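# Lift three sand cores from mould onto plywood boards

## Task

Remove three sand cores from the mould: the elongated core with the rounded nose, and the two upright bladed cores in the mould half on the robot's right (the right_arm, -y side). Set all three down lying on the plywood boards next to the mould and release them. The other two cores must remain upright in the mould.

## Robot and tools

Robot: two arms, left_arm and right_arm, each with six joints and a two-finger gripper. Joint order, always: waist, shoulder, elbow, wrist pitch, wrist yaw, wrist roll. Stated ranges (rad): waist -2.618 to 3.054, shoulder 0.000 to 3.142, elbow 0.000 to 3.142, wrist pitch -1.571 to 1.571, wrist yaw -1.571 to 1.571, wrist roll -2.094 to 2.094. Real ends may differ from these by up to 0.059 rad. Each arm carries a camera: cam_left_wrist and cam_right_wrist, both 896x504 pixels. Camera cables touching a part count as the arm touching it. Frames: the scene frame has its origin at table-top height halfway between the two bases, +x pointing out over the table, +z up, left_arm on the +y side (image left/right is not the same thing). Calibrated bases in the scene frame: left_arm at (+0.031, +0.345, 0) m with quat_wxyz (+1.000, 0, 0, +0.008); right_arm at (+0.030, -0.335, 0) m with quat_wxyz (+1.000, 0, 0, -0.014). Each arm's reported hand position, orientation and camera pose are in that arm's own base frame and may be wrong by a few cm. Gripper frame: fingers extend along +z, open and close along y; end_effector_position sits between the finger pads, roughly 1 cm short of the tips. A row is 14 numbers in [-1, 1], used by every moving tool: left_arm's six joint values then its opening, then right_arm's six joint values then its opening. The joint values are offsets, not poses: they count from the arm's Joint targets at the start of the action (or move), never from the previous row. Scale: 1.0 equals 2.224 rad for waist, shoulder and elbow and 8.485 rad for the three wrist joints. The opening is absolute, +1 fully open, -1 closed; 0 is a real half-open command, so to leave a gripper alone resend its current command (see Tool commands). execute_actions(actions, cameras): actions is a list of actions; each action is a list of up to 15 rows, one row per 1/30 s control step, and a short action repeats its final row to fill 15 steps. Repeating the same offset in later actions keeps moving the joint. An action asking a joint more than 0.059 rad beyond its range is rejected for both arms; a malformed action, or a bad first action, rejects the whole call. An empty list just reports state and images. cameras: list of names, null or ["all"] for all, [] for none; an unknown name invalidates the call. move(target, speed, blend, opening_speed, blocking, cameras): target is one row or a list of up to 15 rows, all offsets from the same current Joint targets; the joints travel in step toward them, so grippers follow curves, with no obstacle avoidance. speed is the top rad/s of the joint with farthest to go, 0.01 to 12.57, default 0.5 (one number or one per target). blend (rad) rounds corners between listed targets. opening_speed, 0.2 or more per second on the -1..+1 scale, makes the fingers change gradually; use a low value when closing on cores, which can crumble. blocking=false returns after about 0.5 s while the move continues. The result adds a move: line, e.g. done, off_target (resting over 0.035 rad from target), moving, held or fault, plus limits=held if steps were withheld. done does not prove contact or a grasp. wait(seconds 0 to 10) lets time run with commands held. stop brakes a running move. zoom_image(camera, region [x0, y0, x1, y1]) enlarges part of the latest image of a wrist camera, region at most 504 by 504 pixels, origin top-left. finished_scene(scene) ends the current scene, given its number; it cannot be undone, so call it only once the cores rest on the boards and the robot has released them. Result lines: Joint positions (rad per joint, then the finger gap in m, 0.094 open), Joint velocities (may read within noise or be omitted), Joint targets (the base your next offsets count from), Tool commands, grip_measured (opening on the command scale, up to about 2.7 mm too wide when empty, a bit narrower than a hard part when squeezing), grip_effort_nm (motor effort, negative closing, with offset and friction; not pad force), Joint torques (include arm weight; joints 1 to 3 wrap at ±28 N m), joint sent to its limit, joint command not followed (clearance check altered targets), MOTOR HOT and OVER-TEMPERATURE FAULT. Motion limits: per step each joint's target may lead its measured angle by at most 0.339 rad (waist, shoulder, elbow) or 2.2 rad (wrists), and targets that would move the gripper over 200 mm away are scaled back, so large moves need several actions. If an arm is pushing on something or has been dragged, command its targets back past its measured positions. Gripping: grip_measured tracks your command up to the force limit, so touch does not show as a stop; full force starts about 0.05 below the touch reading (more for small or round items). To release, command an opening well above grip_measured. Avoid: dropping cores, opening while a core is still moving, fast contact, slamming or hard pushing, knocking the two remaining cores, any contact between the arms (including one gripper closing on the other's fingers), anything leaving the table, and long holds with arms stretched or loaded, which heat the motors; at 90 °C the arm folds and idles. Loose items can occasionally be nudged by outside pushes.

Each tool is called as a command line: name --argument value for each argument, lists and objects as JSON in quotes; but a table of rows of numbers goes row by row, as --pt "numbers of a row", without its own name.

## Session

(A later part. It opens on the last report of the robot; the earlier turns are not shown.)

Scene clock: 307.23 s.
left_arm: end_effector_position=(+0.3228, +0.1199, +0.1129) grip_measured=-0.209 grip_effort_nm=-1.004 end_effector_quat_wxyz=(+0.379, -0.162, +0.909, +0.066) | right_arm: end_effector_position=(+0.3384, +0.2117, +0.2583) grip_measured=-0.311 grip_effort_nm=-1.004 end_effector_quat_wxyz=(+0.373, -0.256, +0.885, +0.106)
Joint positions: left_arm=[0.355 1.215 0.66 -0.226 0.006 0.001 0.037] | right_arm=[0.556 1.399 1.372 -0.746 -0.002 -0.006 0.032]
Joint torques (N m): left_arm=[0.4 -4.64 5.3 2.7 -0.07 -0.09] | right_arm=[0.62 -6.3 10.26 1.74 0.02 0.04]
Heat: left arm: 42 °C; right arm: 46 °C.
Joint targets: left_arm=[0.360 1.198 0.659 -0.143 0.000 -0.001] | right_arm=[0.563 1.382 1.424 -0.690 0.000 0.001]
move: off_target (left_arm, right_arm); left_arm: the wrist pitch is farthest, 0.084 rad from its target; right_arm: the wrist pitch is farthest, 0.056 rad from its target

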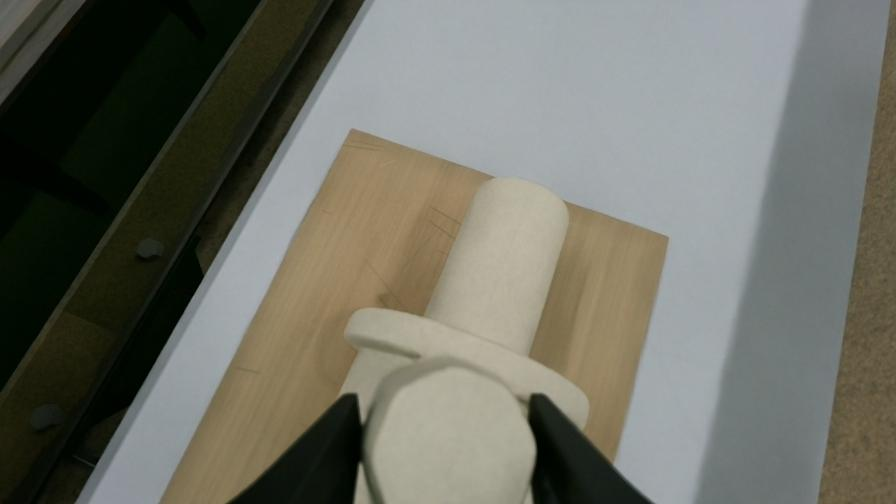

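move --target '[0,0,0,0,0,0,0.1,0,0,0,0,0,0,-0.45]' --speed 0.15 --opening_speed 0.25 --cameras '["cam_left_wrist"]'

Scene clock: 312.83 s.
left_arm: end_effector_position=(+0.3317, +0.1248, +0.1237) grip_measured=+0.098 grip_effort_nm=0.144 end_effector_quat_wxyz=(+0.405, -0.162, +0.897, +0.074) | right_arm: end_effector_position=(+0.3383, +0.2116, +0.2582) grip_measured=-0.311 grip_effort_nm=-1.004 end_effector_quat_wxyz=(+0.373, -0.256, +0.885, +0.106)
Joint positions: left_arm=[0.357 1.215 0.66 -0.167 -0.001 0.001 0.052] | right_arm=[0.556 1.399 1.372 -0.747 -0.002 -0.006 0.032]
Joint torques (N m): left_arm=[0.27 -4.6 5.31 2.14 0.03 -0.06] | right_arm=[0.62 -6.31 10.25 1.74 0.01 0.04]
Heat: left arm: 43 °C; right arm: 47 °C.
Joint targets: left_arm=[0.360 1.198 0.659 -0.143 0.000 -0.001] | right_arm=[0.563 1.382 1.424 -0.690 0.000 0.001]
move: off_target (right_arm); right_arm: the wrist pitch is farthest, 0.057 rad from its target

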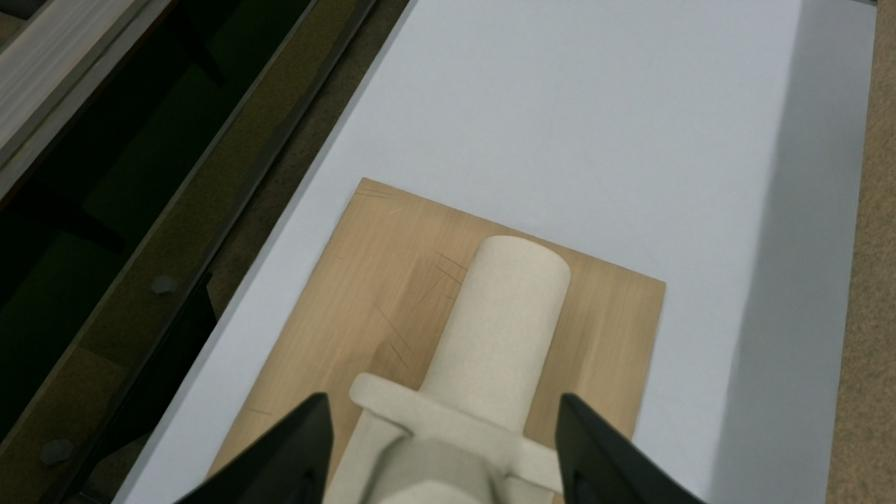

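move --pt "0 -0.0585 0.1628 -0.0625 0 0 1 0 0 0 0 0 0 -0.45" --pt "-0.3642 0.0621 -0.1493 0.1358 0.0919 0 1 0 0 0 0 0 0 -0.45" --speed '[0.3, 0.8]' --blend 0.05 --opening_speed 1.0

Scene clock: 332.83 s.
left_arm: end_effector_position=(+0.2521, -0.2568, +0.2023) grip_measured=+0.998 grip_effort_nm=0.139 end_effector_quat_wxyz=(+0.579, +0.404, +0.580, -0.406) | right_arm: end_effector_position=(+0.3383, +0.2116, +0.2582) grip_measured=-0.311 grip_effort_nm=-1.004 end_effector_quat_wxyz=(+0.373, -0.256, +0.885, +0.106)
Joint positions: left_arm=[-0.444 1.327 0.334 0.993 0.775 -0.003 0.094] | right_arm=[0.556 1.399 1.372 -0.747 -0.002 -0.006 0.032]
Joint torques (N m): left_arm=[-0.42 -2.56 3.88 2.18 0.08 -0.03] | right_arm=[0.62 -6.26 10.26 1.75 0.01 0.04]
Heat: left arm: 41 °C; right arm: 47 °C.
Joint targets: left_arm=[-0.450 1.336 0.327 1.010 0.779 -0.001] | right_arm=[0.563 1.382 1.424 -0.690 0.000 0.001]
move: off_target (right_arm); right_arm: the wrist pitch is farthest, 0.057 rad from its target

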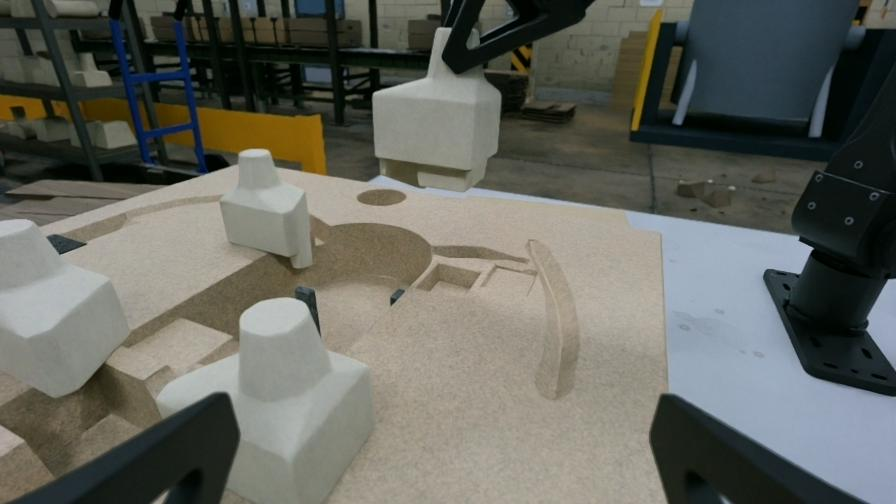

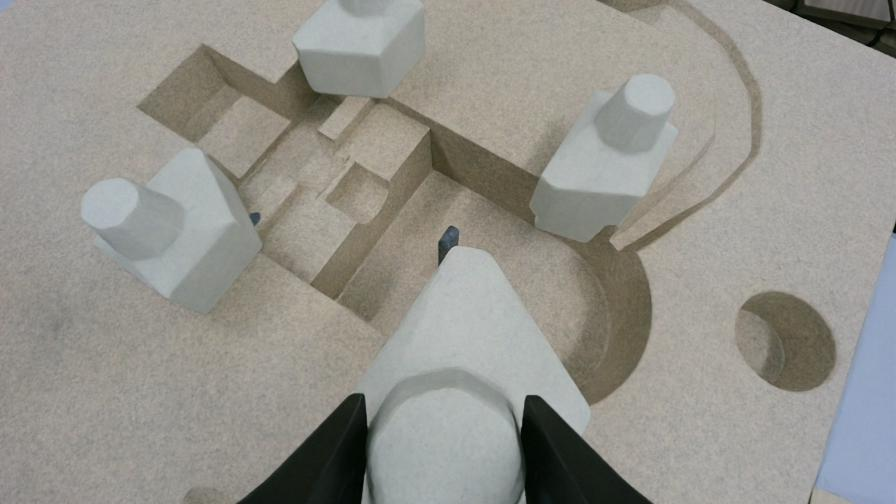

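zoom_image --camera "cam_left_wrist" --region '[340, 20, 540, 220]'

Scaled by 2.520.

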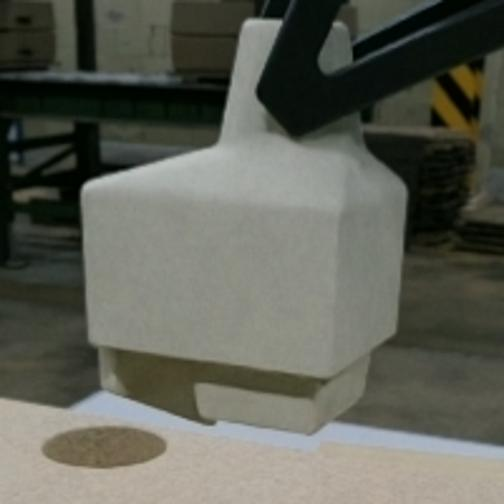

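move --pt "0 0 0 0 0 0 1 -0.3759 0 0 0 0 0 -0.45" --pt "0 0 0 0 0 0 1 -0.3759 0.0243 -0.1344 0.0412 0 0 -0.45" --speed '[0.5, 0.3]' --blend 0.03

Scene clock: 354.47 s.
left_arm: end_effector_position=(+0.2520, -0.2569, +0.2025) grip_measured=+0.998 grip_effort_nm=0.139 end_effector_quat_wxyz=(+0.580, +0.404, +0.580, -0.406) | right_arm: end_effector_position=(+0.4021, -0.1128, +0.1862) grip_measured=-0.311 grip_effort_nm=-1.004 end_effector_quat_wxyz=(+0.389, +0.124, +0.911, -0.056)
Joint positions: left_arm=[-0.444 1.327 0.334 0.995 0.776 -0.003 0.094] | right_arm=[-0.274 1.444 1.114 -0.432 0.003 -0.005 0.032]
Joint torques (N m): left_arm=[-0.43 -2.56 3.88 2.18 0.09 -0.04] | right_arm=[0.12 -6.02 7.02 2.11 -0.05 0.03]
Heat: left arm: 42 °C; right arm: 48 °C.
Joint targets: left_arm=[-0.450 1.336 0.327 1.010 0.779 -0.001] | right_arm=[-0.273 1.436 1.125 -0.341 0.000 0.001]
move: off_target (right_arm); right_arm: the wrist pitch is farthest, 0.091 rad from its target

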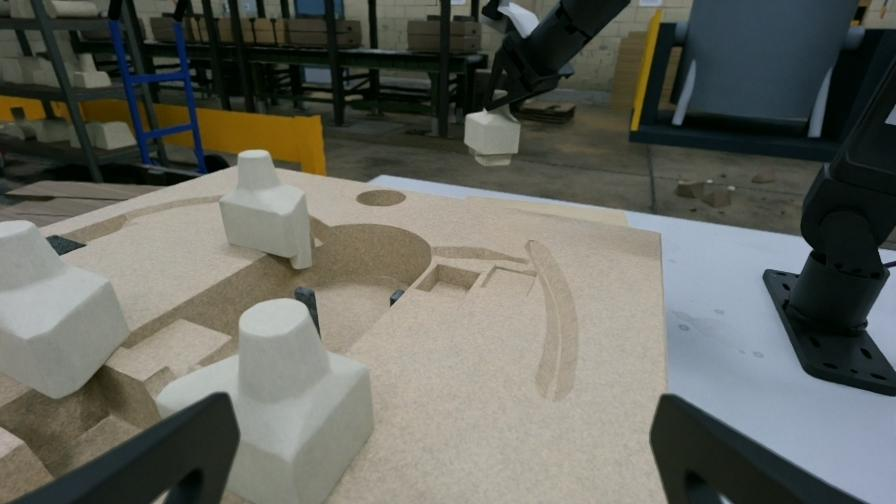

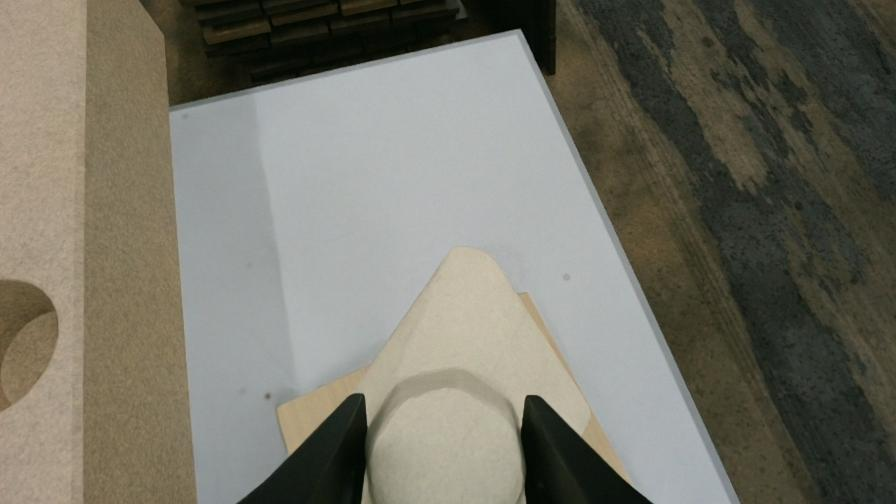

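move --target '[0,0,0,0,0,0,1,0,0.0081,-0.1025,0.0279,0,0,-0.45]' --speed 0.25

Scene clock: 363.63 s.
left_arm: end_effector_position=(+0.2519, -0.2569, +0.2026) grip_measured=+0.998 grip_effort_nm=0.144 end_effector_quat_wxyz=(+0.580, +0.404, +0.579, -0.406) | right_arm: end_effector_position=(+0.3925, -0.1101, +0.1255) grip_measured=-0.311 grip_effort_nm=-1.004 end_effector_quat_wxyz=(+0.386, +0.124, +0.912, -0.056)
Joint positions: left_arm=[-0.444 1.327 0.334 0.995 0.776 -0.003 0.094] | right_arm=[-0.274 1.46 0.887 -0.197 0.003 -0.005 0.032]
Joint torques (N m): left_arm=[-0.44 -2.56 3.79 2.18 0.09 -0.04] | right_arm=[0.1 -5.83 6.69 2.09 -0.04 0.03]
Heat: left arm: 43 °C; right arm: 49 °C.
Joint targets: left_arm=[-0.450 1.336 0.327 1.010 0.780 -0.001] | right_arm=[-0.273 1.453 0.897 -0.104 0.000 0.001]
move: off_target (right_arm); right_arm: the wrist pitch is farthest, 0.092 rad from its target

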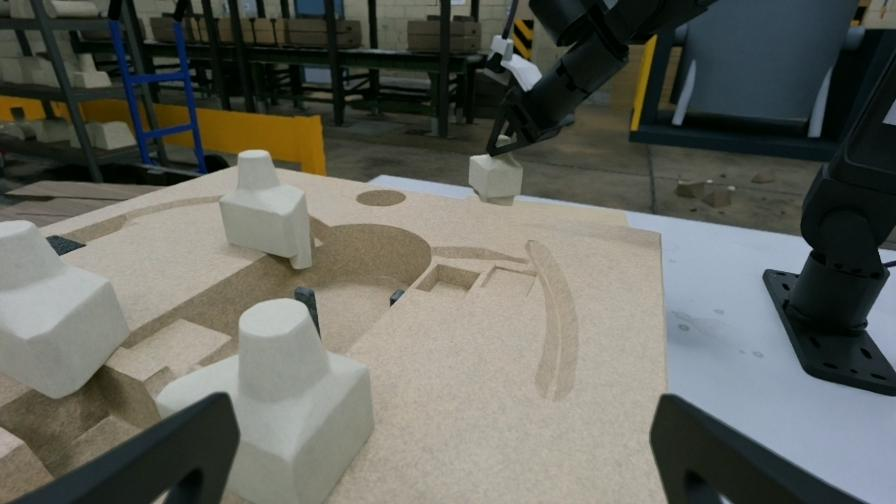

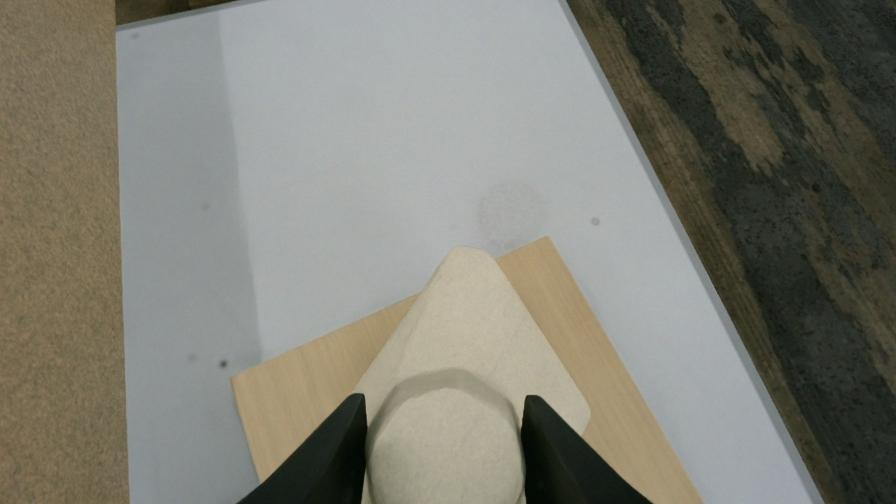

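zoom_image --camera "cam_left_wrist" --region '[440, 120, 560, 240]'

Scaled by 4.200.

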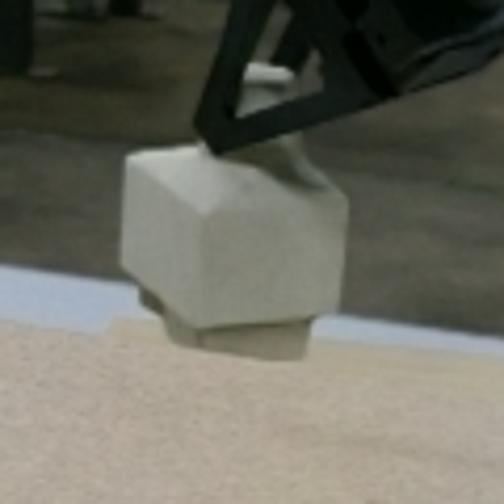

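move --target '[0,0,0,0,0,0,1,0,0.0093,-0.0201,0.0077,0,0,-0.45]' --speed 0.12 --cameras '["cam_right_wrist"]'

Scene clock: 369.97 s.
left_arm: end_effector_position=(+0.2519, -0.2569, +0.2026) grip_measured=+0.998 grip_effort_nm=0.139 end_effector_quat_wxyz=(+0.580, +0.404, +0.579, -0.406) | right_arm: end_effector_position=(+0.3954, -0.1108, +0.1177) grip_measured=-0.311 grip_effort_nm=-1.004 end_effector_quat_wxyz=(+0.396, +0.123, +0.908, -0.057)
Joint positions: left_arm=[-0.444 1.327 0.334 0.995 0.776 -0.003 0.094] | right_arm=[-0.274 1.475 0.85 -0.123 0.003 -0.006 0.032]
Joint torques (N m): left_arm=[-0.46 -2.56 3.86 2.17 0.08 -0.03] | right_arm=[0.13 -5.41 6.08 2.05 -0.03 0.03]
Heat: left arm: 43 °C; right arm: 49 °C.
Joint targets: left_arm=[-0.450 1.336 0.327 1.010 0.779 -0.001] | right_arm=[-0.273 1.474 0.852 -0.038 0.000 0.000]
move: off_target (right_arm); right_arm: the wrist pitch is farthest, 0.084 rad from its target

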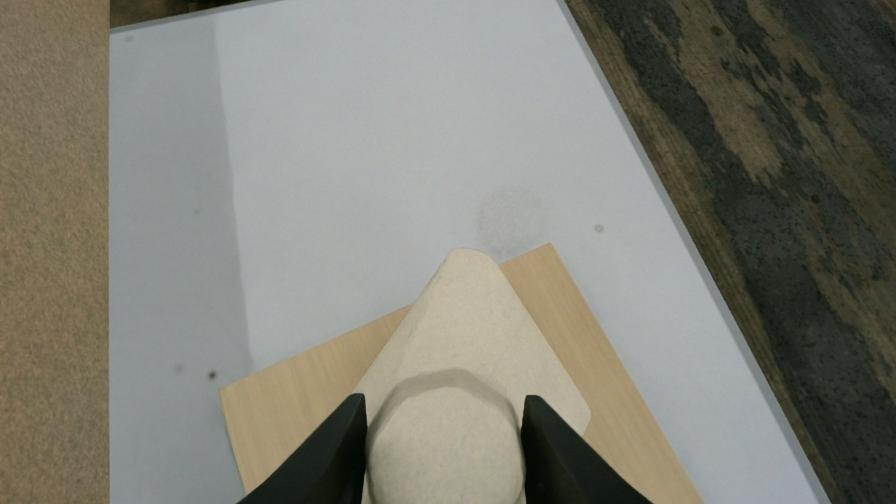

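move --target '[0,0,0,0,0,0,1,0,0.0035,-0.0075,-0.001,0,0,-0.45]' --speed 0.12 --cameras '["cam_right_wrist", "cam_left_wrist"]'

zoom_image --camera "cam_left_wrist" --region '[440, 120, 560, 240]'

Scene clock: 373.67 s.
left_arm: end_effector_position=(+0.2519, -0.2569, +0.2026) grip_measured=+0.998 grip_effort_nm=0.139 end_effector_quat_wxyz=(+0.580, +0.404, +0.579, -0.406) | right_arm: end_effector_position=(+0.3959, -0.1109, +0.1168) grip_measured=-0.311 grip_effort_nm=-1.009 end_effector_quat_wxyz=(+0.399, +0.123, +0.907, -0.058)
Joint positions: left_arm=[-0.444 1.327 0.334 0.995 0.776 -0.003 0.094] | right_arm=[-0.274 1.475 0.841 -0.105 0.003 -0.006 0.032]
Joint torques (N m): left_arm=[-0.46 -2.56 3.82 2.16 0.07 -0.06] | right_arm=[0.12 -4.82 5.5 1.79 -0.03 0.04]
Heat: left arm: 43 °C; right arm: 49 °C.
Joint targets: left_arm=[-0.450 1.336 0.327 1.010 0.779 -0.001] | right_arm=[-0.273 1.482 0.835 -0.047 0.000 0.000]
move: off_target (right_arm); right_arm: the wrist pitch is farthest, 0.059 rad from its target

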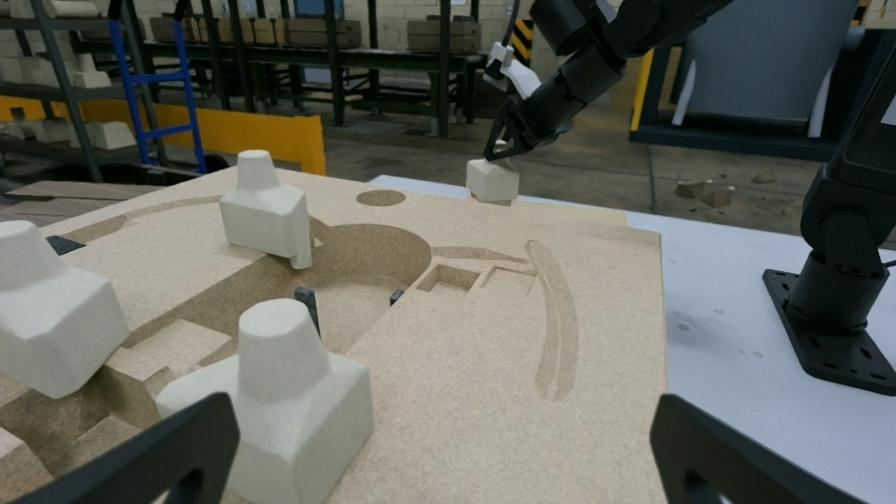

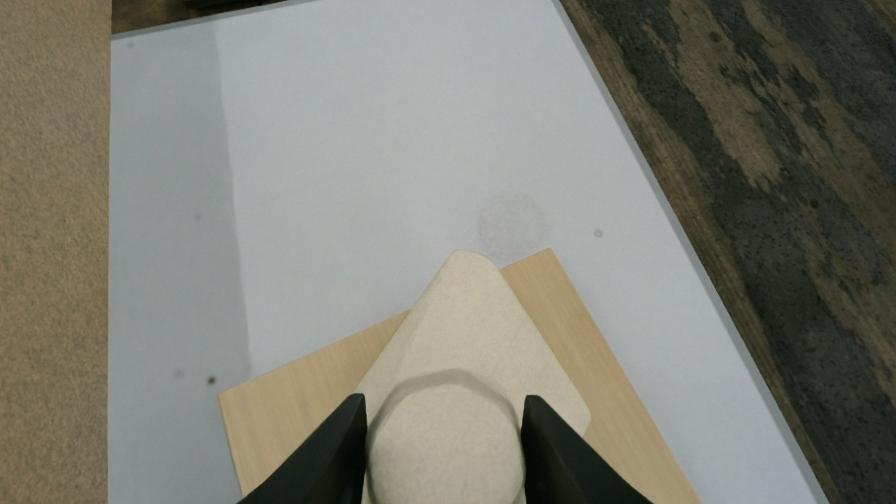

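Scaled by 4.200.

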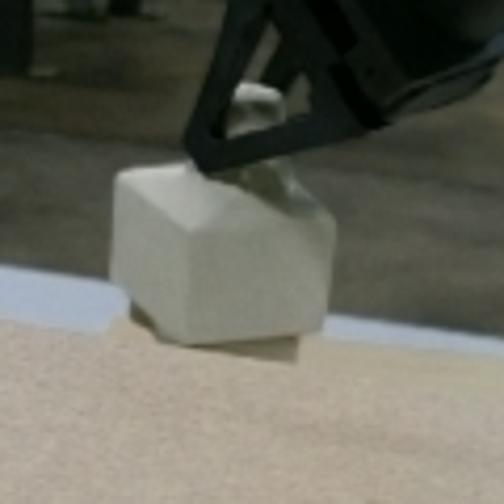

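move --target '[0,0,0,0,0,0,1,0,0.003,-0.004,-0.007,0,0,-0.45]' --speed 0.12 --cameras '["cam_right_wrist", "cam_left_wrist"]'

zoom_image --camera "cam_left_wrist" --region '[440, 120, 560, 240]'

Scene clock: 377.17 s.
left_arm: end_effector_position=(+0.2519, -0.2569, +0.2026) grip_measured=+0.998 grip_effort_nm=0.134 end_effector_quat_wxyz=(+0.580, +0.404, +0.579, -0.406) | right_arm: end_effector_position=(+0.3953, -0.1108, +0.1159) grip_measured=-0.311 grip_effort_nm=-1.004 end_effector_quat_wxyz=(+0.398, +0.123, +0.907, -0.057)
Joint positions: left_arm=[-0.444 1.327 0.334 0.995 0.776 -0.003 0.094] | right_arm=[-0.274 1.475 0.839 -0.106 0.003 -0.006 0.032]
Joint torques (N m): left_arm=[-0.47 -2.58 3.88 2.15 0.09 -0.06] | right_arm=[0.12 -4.27 5.03 1.25 -0.03 0.03]
Heat: left arm: 43 °C; right arm: 48 °C.
Joint targets: left_arm=[-0.450 1.336 0.327 1.010 0.779 -0.001] | right_arm=[-0.273 1.489 0.827 -0.107 0.000 0.000]
move: done

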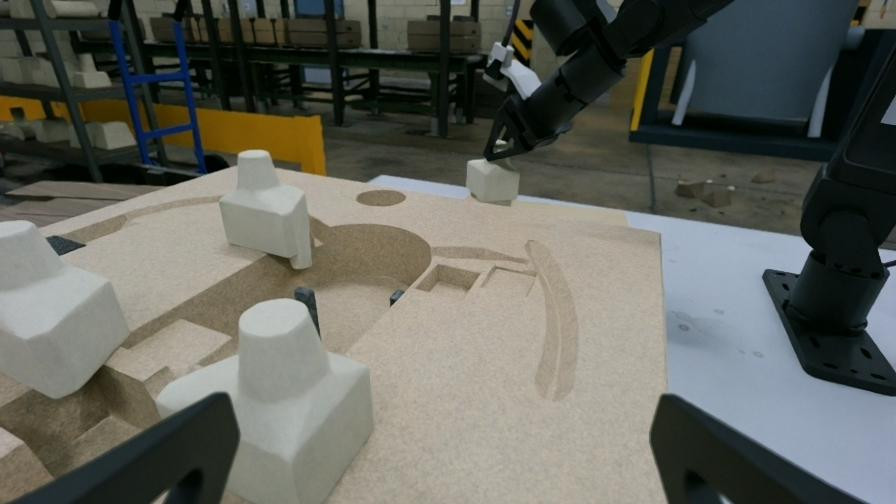

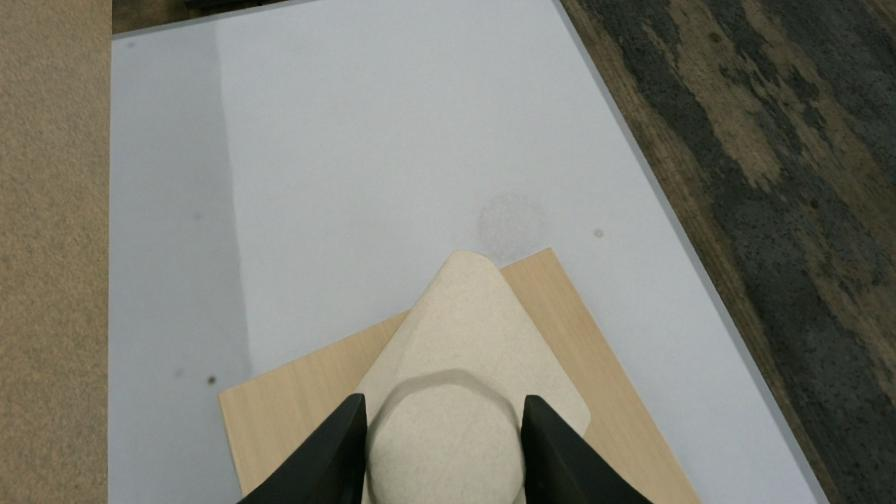

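Scaled by 4.200.

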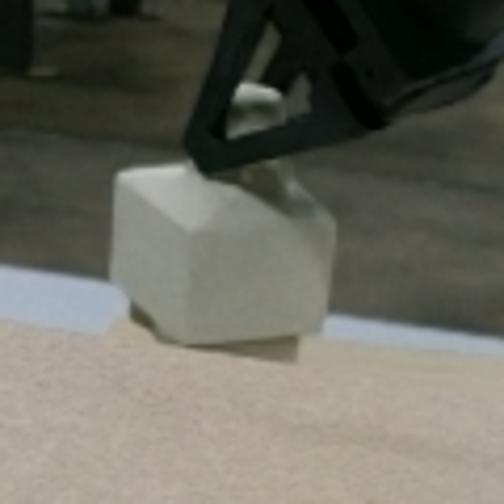

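move --target '[0,0,0,0,0,0,1,0,0,0,0,0,0,0.1]' --speed 0.12 --opening_speed 0.25 --cameras '["cam_right_wrist", "cam_left_wrist"]'

zoom_image --camera "cam_left_wrist" --region '[440, 120, 560, 240]'

Scene clock: 381.50 s.
left_arm: end_effector_position=(+0.2519, -0.2569, +0.2026) grip_measured=+0.998 grip_effort_nm=0.134 end_effector_quat_wxyz=(+0.580, +0.404, +0.579, -0.406) | right_arm: end_effector_position=(+0.3905, -0.1073, +0.1061) grip_measured=+0.097 grip_effort_nm=0.173 end_effector_quat_wxyz=(+0.383, +0.122, +0.914, -0.050)
Joint positions: left_arm=[-0.444 1.327 0.334 0.995 0.776 -0.003 0.094] | right_arm=[-0.274 1.483 0.831 -0.126 -0.009 -0.006 0.052]
Joint torques (N m): left_arm=[-0.43 -2.63 3.88 2.13 0.08 -0.04] | right_arm=[0.09 -4.88 5.53 1.4 0.07 0.02]
Heat: left arm: 43 °C; right arm: 47 °C.
Joint targets: left_arm=[-0.450 1.336 0.327 1.010 0.779 -0.001] | right_arm=[-0.273 1.489 0.826 -0.106 0.000 0.000]
move: done

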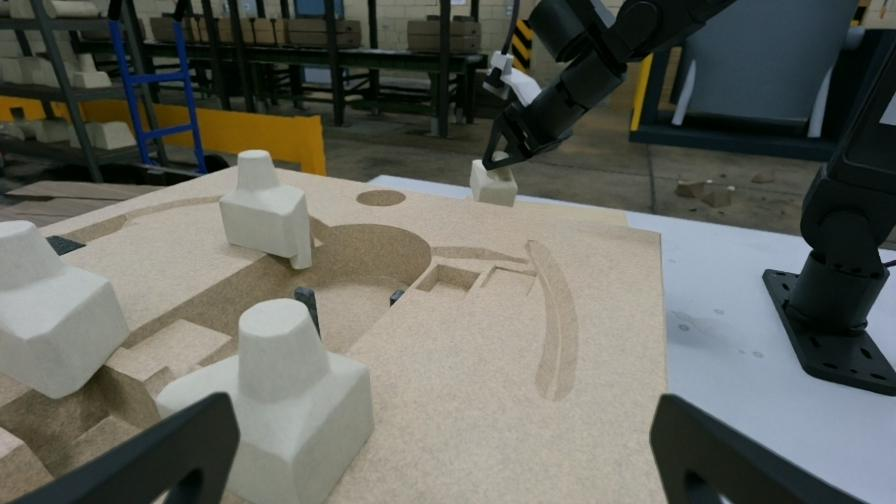

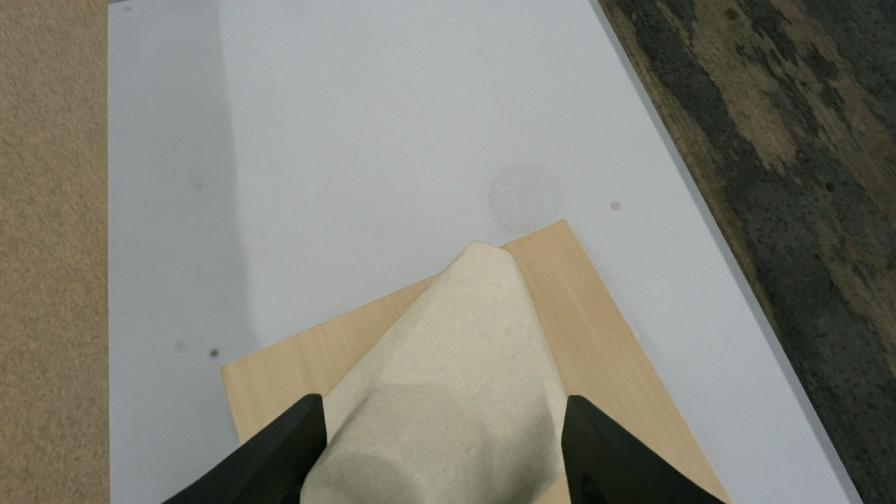

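Scaled by 4.200.

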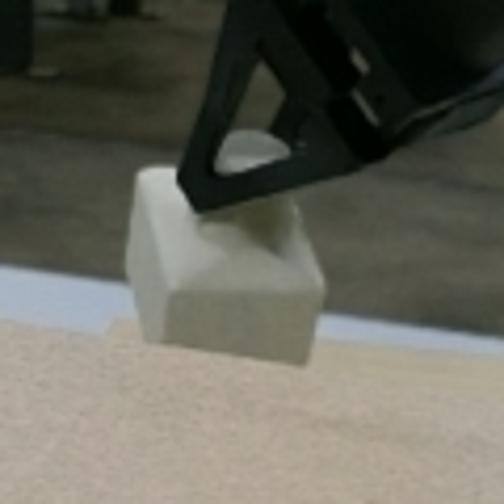

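zoom_image --camera "cam_right_wrist" --region '[200, 200, 640, 504]'

Scaled by 1.145.

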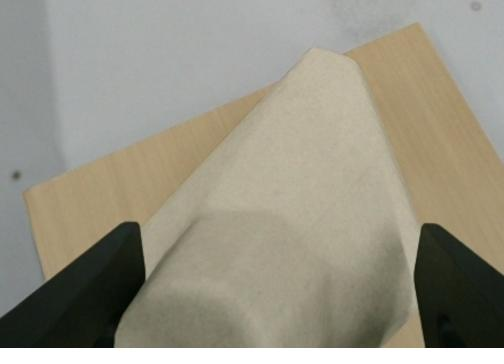

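move --target '[0,0,0,0,0,0,1,0,0,0,0,0,0,-0.45]' --speed 0.12 --opening_speed 0.25 --cameras '["cam_right_wrist", "cam_left_wrist"]'

zoom_image --camera "cam_left_wrist" --region '[440, 120, 560, 240]'

Scene clock: 419.30 s.
left_arm: end_effector_position=(+0.2519, -0.2569, +0.2026) grip_measured=+0.998 grip_effort_nm=0.134 end_effector_quat_wxyz=(+0.580, +0.404, +0.579, -0.406) | right_arm: end_effector_position=(+0.3905, -0.1068, +0.1061) grip_measured=-0.319 grip_effort_nm=-1.009 end_effector_quat_wxyz=(+0.383, +0.121, +0.914, -0.049)
Joint positions: left_arm=[-0.444 1.327 0.334 0.995 0.776 -0.003 0.094] | right_arm=[-0.274 1.483 0.831 -0.126 -0.011 -0.006 0.032]
Joint torques (N m): left_arm=[-0.43 -2.61 3.77 2.17 0.08 -0.02] | right_arm=[0.12 -4.88 5.55 1.4 0.11 0.03]
Heat: left arm: 44 °C; right arm: 45 °C.
Joint targets: left_arm=[-0.450 1.336 0.327 1.010 0.779 -0.001] | right_arm=[-0.273 1.489 0.826 -0.106 0.000 0.000]
move: done

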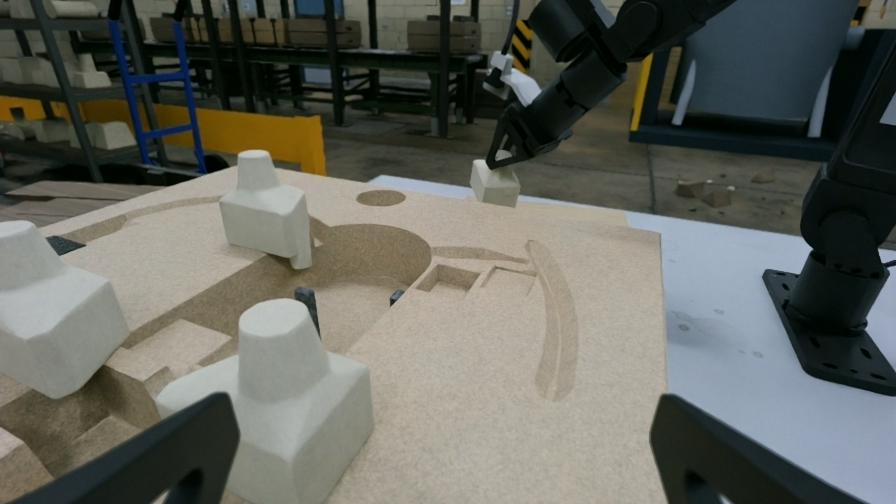

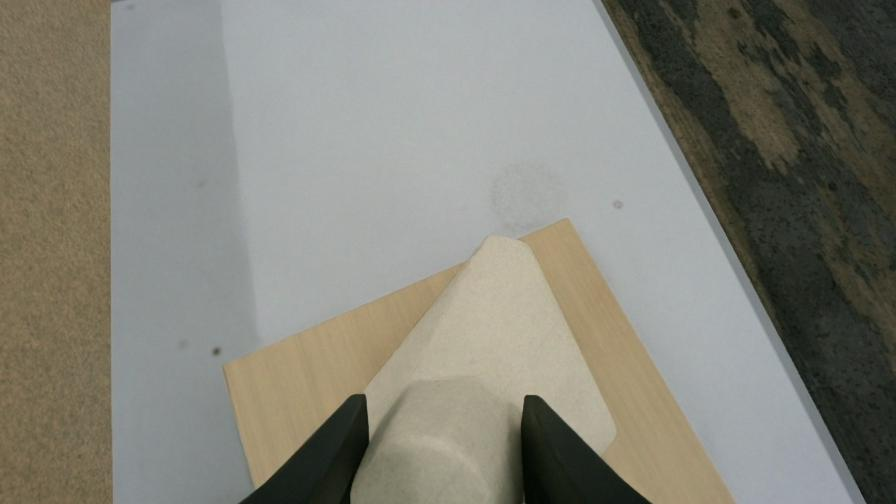

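Scaled by 4.200.

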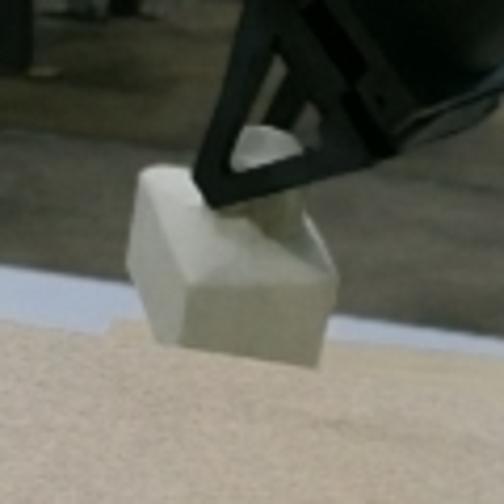

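move --pt "0 0 0 0 0 0 1 0 -0.0562 0.2401 -0.0629 0 0 -0.45" --pt "0 0 0 0 0 0 1 0.1677 -0.0562 0.2401 -0.0629 0 0.1886 -0.45" --speed '[0.3,0.6]' --blend 0.05

zoom_image --camera "cam_left_wrist" --region '[350, 0, 600, 200]'

Scene clock: 433.33 s.
left_arm: end_effector_position=(+0.2519, -0.2569, +0.2026) grip_measured=+0.998 grip_effort_nm=0.134 end_effector_quat_wxyz=(+0.580, +0.404, +0.579, -0.406) | right_arm: end_effector_position=(+0.3989, +0.0396, +0.2395) grip_measured=-0.321 grip_effort_nm=-1.004 end_effector_quat_wxyz=(+0.253, +0.628, +0.679, +0.285)
Joint positions: left_arm=[-0.444 1.327 0.334 0.995 0.776 -0.003 0.094] | right_arm=[0.095 1.404 1.311 -0.695 -0.004 1.589 0.032]
Joint torques (N m): left_arm=[-0.4 -2.5 3.9 2.17 0.06 -0.05] | right_arm=[0.44 -8.34 10.13 1.72 0.02 0.09]
Heat: left arm: 44 °C; right arm: 45 °C.
Joint targets: left_arm=[-0.450 1.336 0.327 1.010 0.779 -0.001] | right_arm=[0.100 1.364 1.361 -0.640 0.000 1.601]
move: off_target (right_arm); right_arm: the wrist pitch is farthest, 0.055 rad from its target

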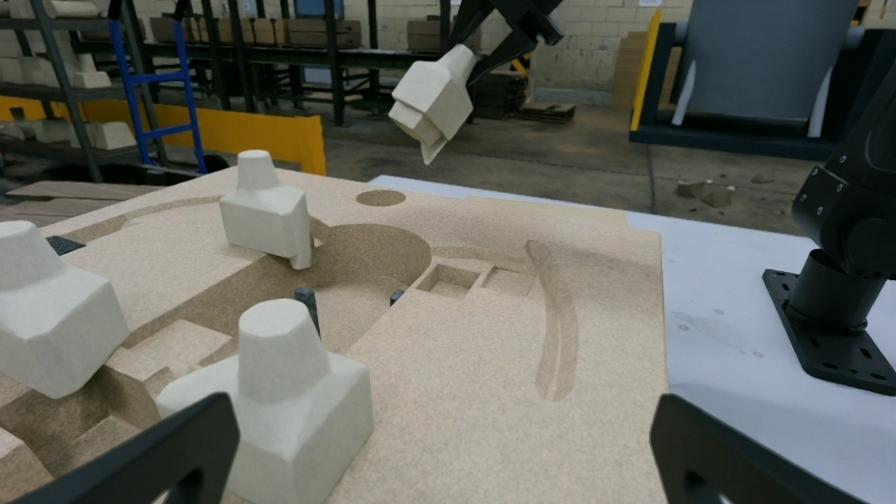

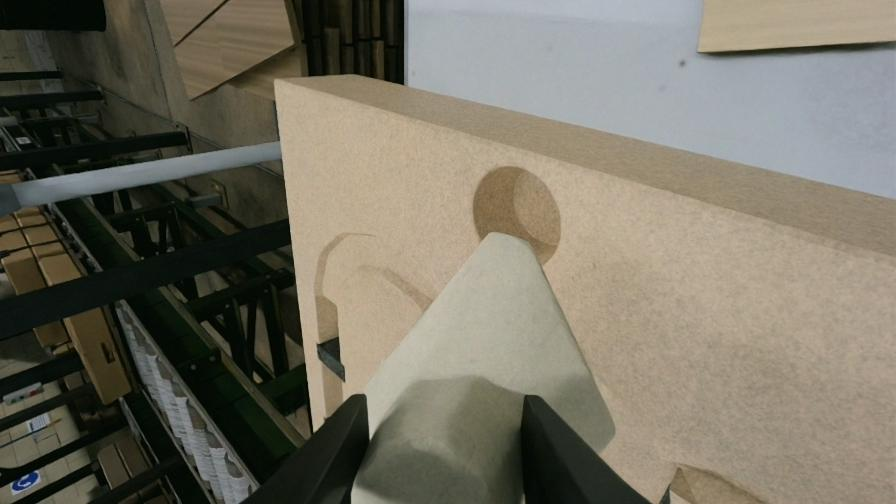

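Scaled by 2.016.

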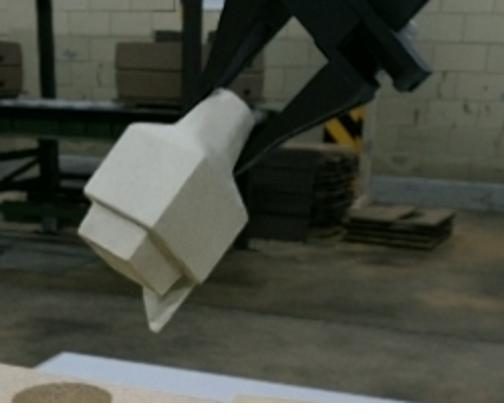

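move --target '[0,0,0,0,0,0,1,0.1574,0,0,0.0589,0,0,-0.45]' --speed 0.5

zoom_image --camera "cam_left_wrist" --region '[250, 0, 550, 240]'

Scene clock: 439.67 s.
left_arm: end_effector_position=(+0.2519, -0.2569, +0.2026) grip_measured=+0.998 grip_effort_nm=0.139 end_effector_quat_wxyz=(+0.580, +0.404, +0.579, -0.406) | right_arm: end_effector_position=(+0.4123, +0.2027, +0.3311) grip_measured=-0.321 grip_effort_nm=-1.009 end_effector_quat_wxyz=(+0.297, +0.440, +0.691, +0.491)
Joint positions: left_arm=[-0.444 1.327 0.334 0.995 0.776 -0.003 0.094] | right_arm=[0.451 1.404 1.311 -0.255 -0.009 1.591 0.032]
Joint torques (N m): left_arm=[-0.42 -2.52 3.88 2.16 0.07 -0.04] | right_arm=[-0.02 -8.61 10.4 2.6 0.08 0.07]
Heat: left arm: 44 °C; right arm: 46 °C.
Joint targets: left_arm=[-0.450 1.336 0.327 1.010 0.779 -0.001] | right_arm=[0.450 1.364 1.361 -0.140 0.000 1.601]
move: off_target (right_arm); right_arm: the wrist pitch is farthest, 0.114 rad from its target

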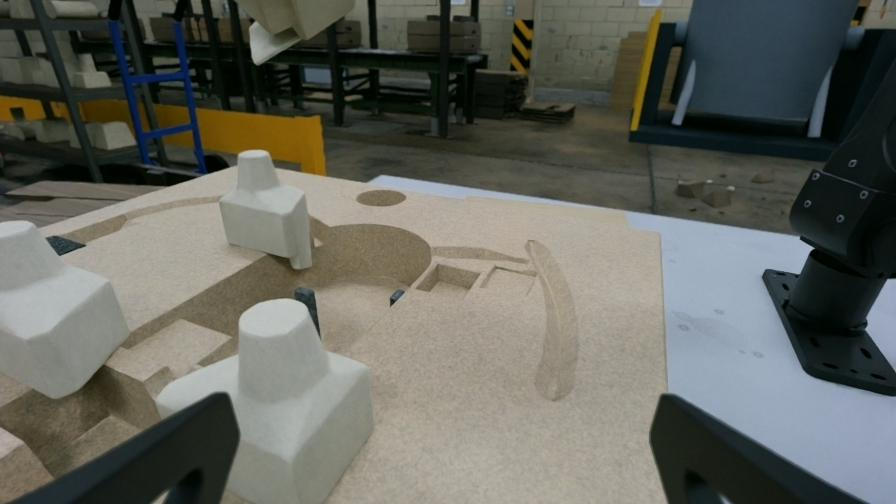

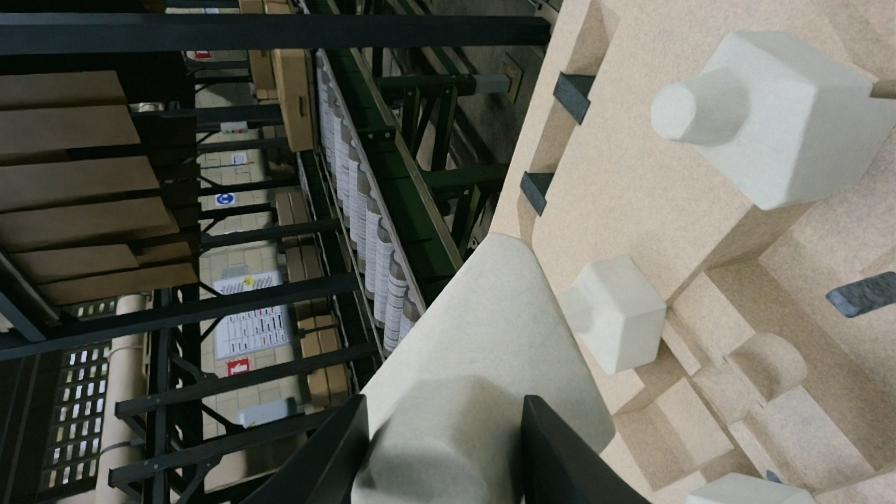

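Scaled by 1.680.

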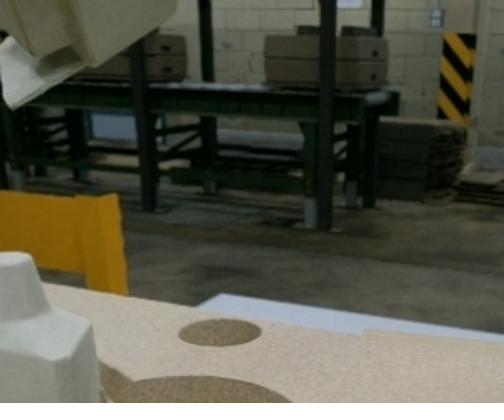

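move --target '[0,0,0,0.0295,0,0,1,-0.0674,0,0,0,0,0,-0.45]' --speed 0.5 --cameras '["cam_left_wrist"]'

zoom_image --camera "cam_left_wrist" --region '[200, 50, 500, 300]'

Scene clock: 444.27 s.
left_arm: end_effector_position=(+0.2461, -0.2544, +0.2511) grip_measured=+0.998 grip_effort_nm=0.134 end_effector_quat_wxyz=(+0.661, +0.417, +0.488, -0.389) | right_arm: end_effector_position=(+0.4383, +0.1382, +0.3314) grip_measured=-0.321 grip_effort_nm=-0.999 end_effector_quat_wxyz=(+0.335, +0.491, +0.655, +0.467)
Joint positions: left_arm=[-0.444 1.327 0.334 1.243 0.778 -0.003 0.094] | right_arm=[0.302 1.404 1.311 -0.253 -0.003 1.591 0.032]
Joint velocities: left_arm=[within noise] | right_arm=[-0.002 -0.002 -0.012 -0.154 -0.11 0.007 -0.001]
Joint torques (N m): left_arm=[-0.44 -2.45 3.78 2.07 -0.05 -0.05] | right_arm=[-0.14 -8.59 10.43 2.58 0.02 0.08]
Heat: left arm: 44 °C; right arm: 49 °C.
Joint targets: left_arm=[-0.450 1.336 0.327 1.260 0.780 -0.001] | right_arm=[0.300 1.364 1.361 -0.141 0.000 1.601]
move: off_target (right_arm); right_arm: the wrist pitch is farthest, 0.113 rad from its target

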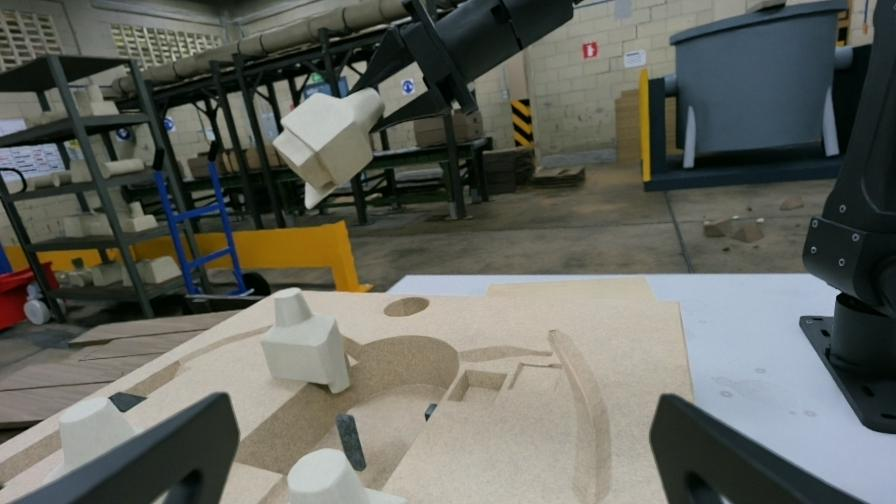

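Scaled by 1.680.

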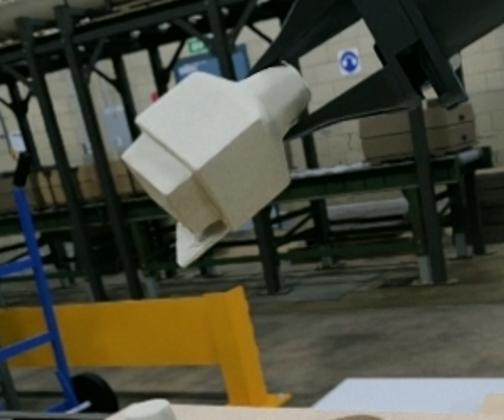

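move --pt "0 0 0 -0.0295 0 0 1 -0.2833 0.1061 0.2325 -0.1507 0 -0.2436 -0.45" --pt "0 0 0 -0.0295 0 0 1 -0.2833 0.2725 0.2352 -0.1543 0 -0.2436 -0.45" --speed '[0.7,0.3]' --blend 0.05

zoom_image --camera "cam_left_wrist" --region '[400, 50, 700, 300]'

Scene clock: 498.20 s.
left_arm: end_effector_position=(+0.2515, -0.2570, +0.2061) grip_measured=+0.998 grip_effort_nm=0.134 end_effector_quat_wxyz=(+0.585, +0.406, +0.573, -0.405) | right_arm: end_effector_position=(+0.3558, -0.1189, +0.1398) grip_measured=-0.322 grip_effort_nm=-1.004 end_effector_quat_wxyz=(+0.002, -0.065, +0.998, +0.001)
Joint positions: left_arm=[-0.444 1.327 0.334 1.013 0.779 -0.003 0.094] | right_arm=[-0.327 1.976 1.843 -1.436 -0.004 -0.457 0.032]
Joint torques (N m): left_arm=[-0.49 -2.61 3.81 1.94 0.04 -0.07] | right_arm=[-0.28 -9.1 8.36 -0.01 0.03 -0.13]
Heat: left arm: 43 °C; right arm: 59 °C.
Joint targets: left_arm=[-0.450 1.336 0.327 1.010 0.779 -0.001] | right_arm=[-0.330 1.970 1.884 -1.449 0.000 -0.466]
move: off_target (right_arm); right_arm: the elbow is farthest, 0.041 rad from its target

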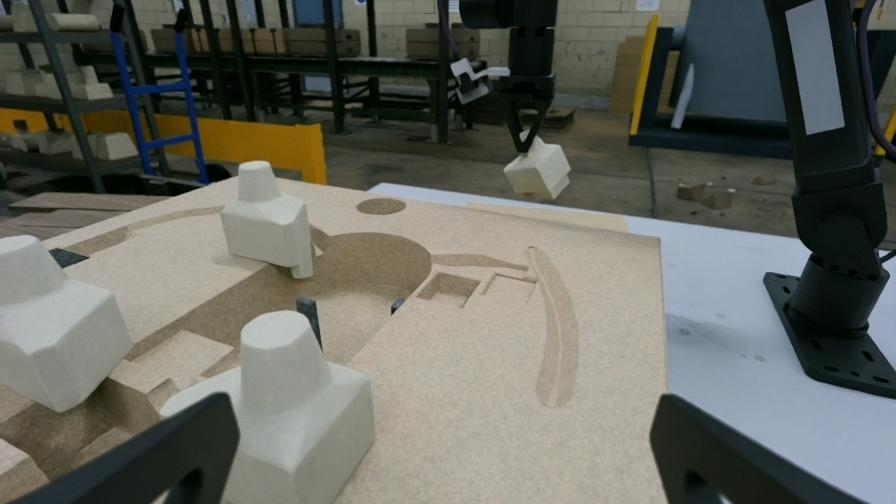

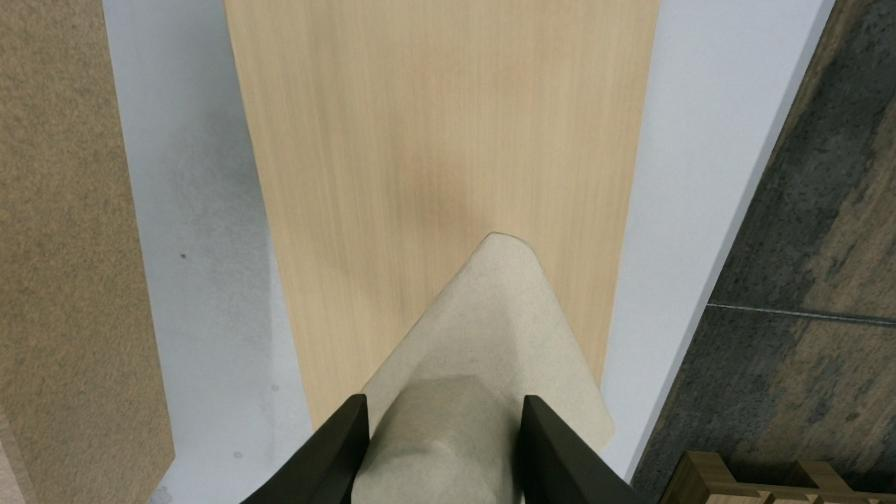

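Scaled by 1.680.

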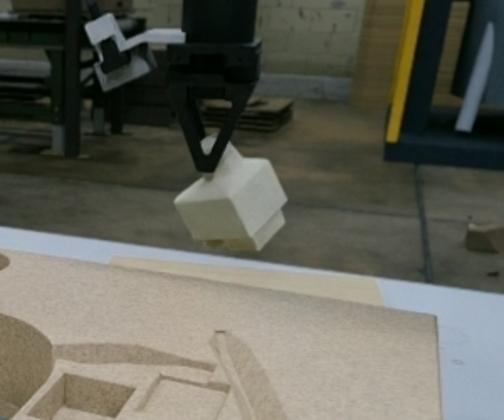

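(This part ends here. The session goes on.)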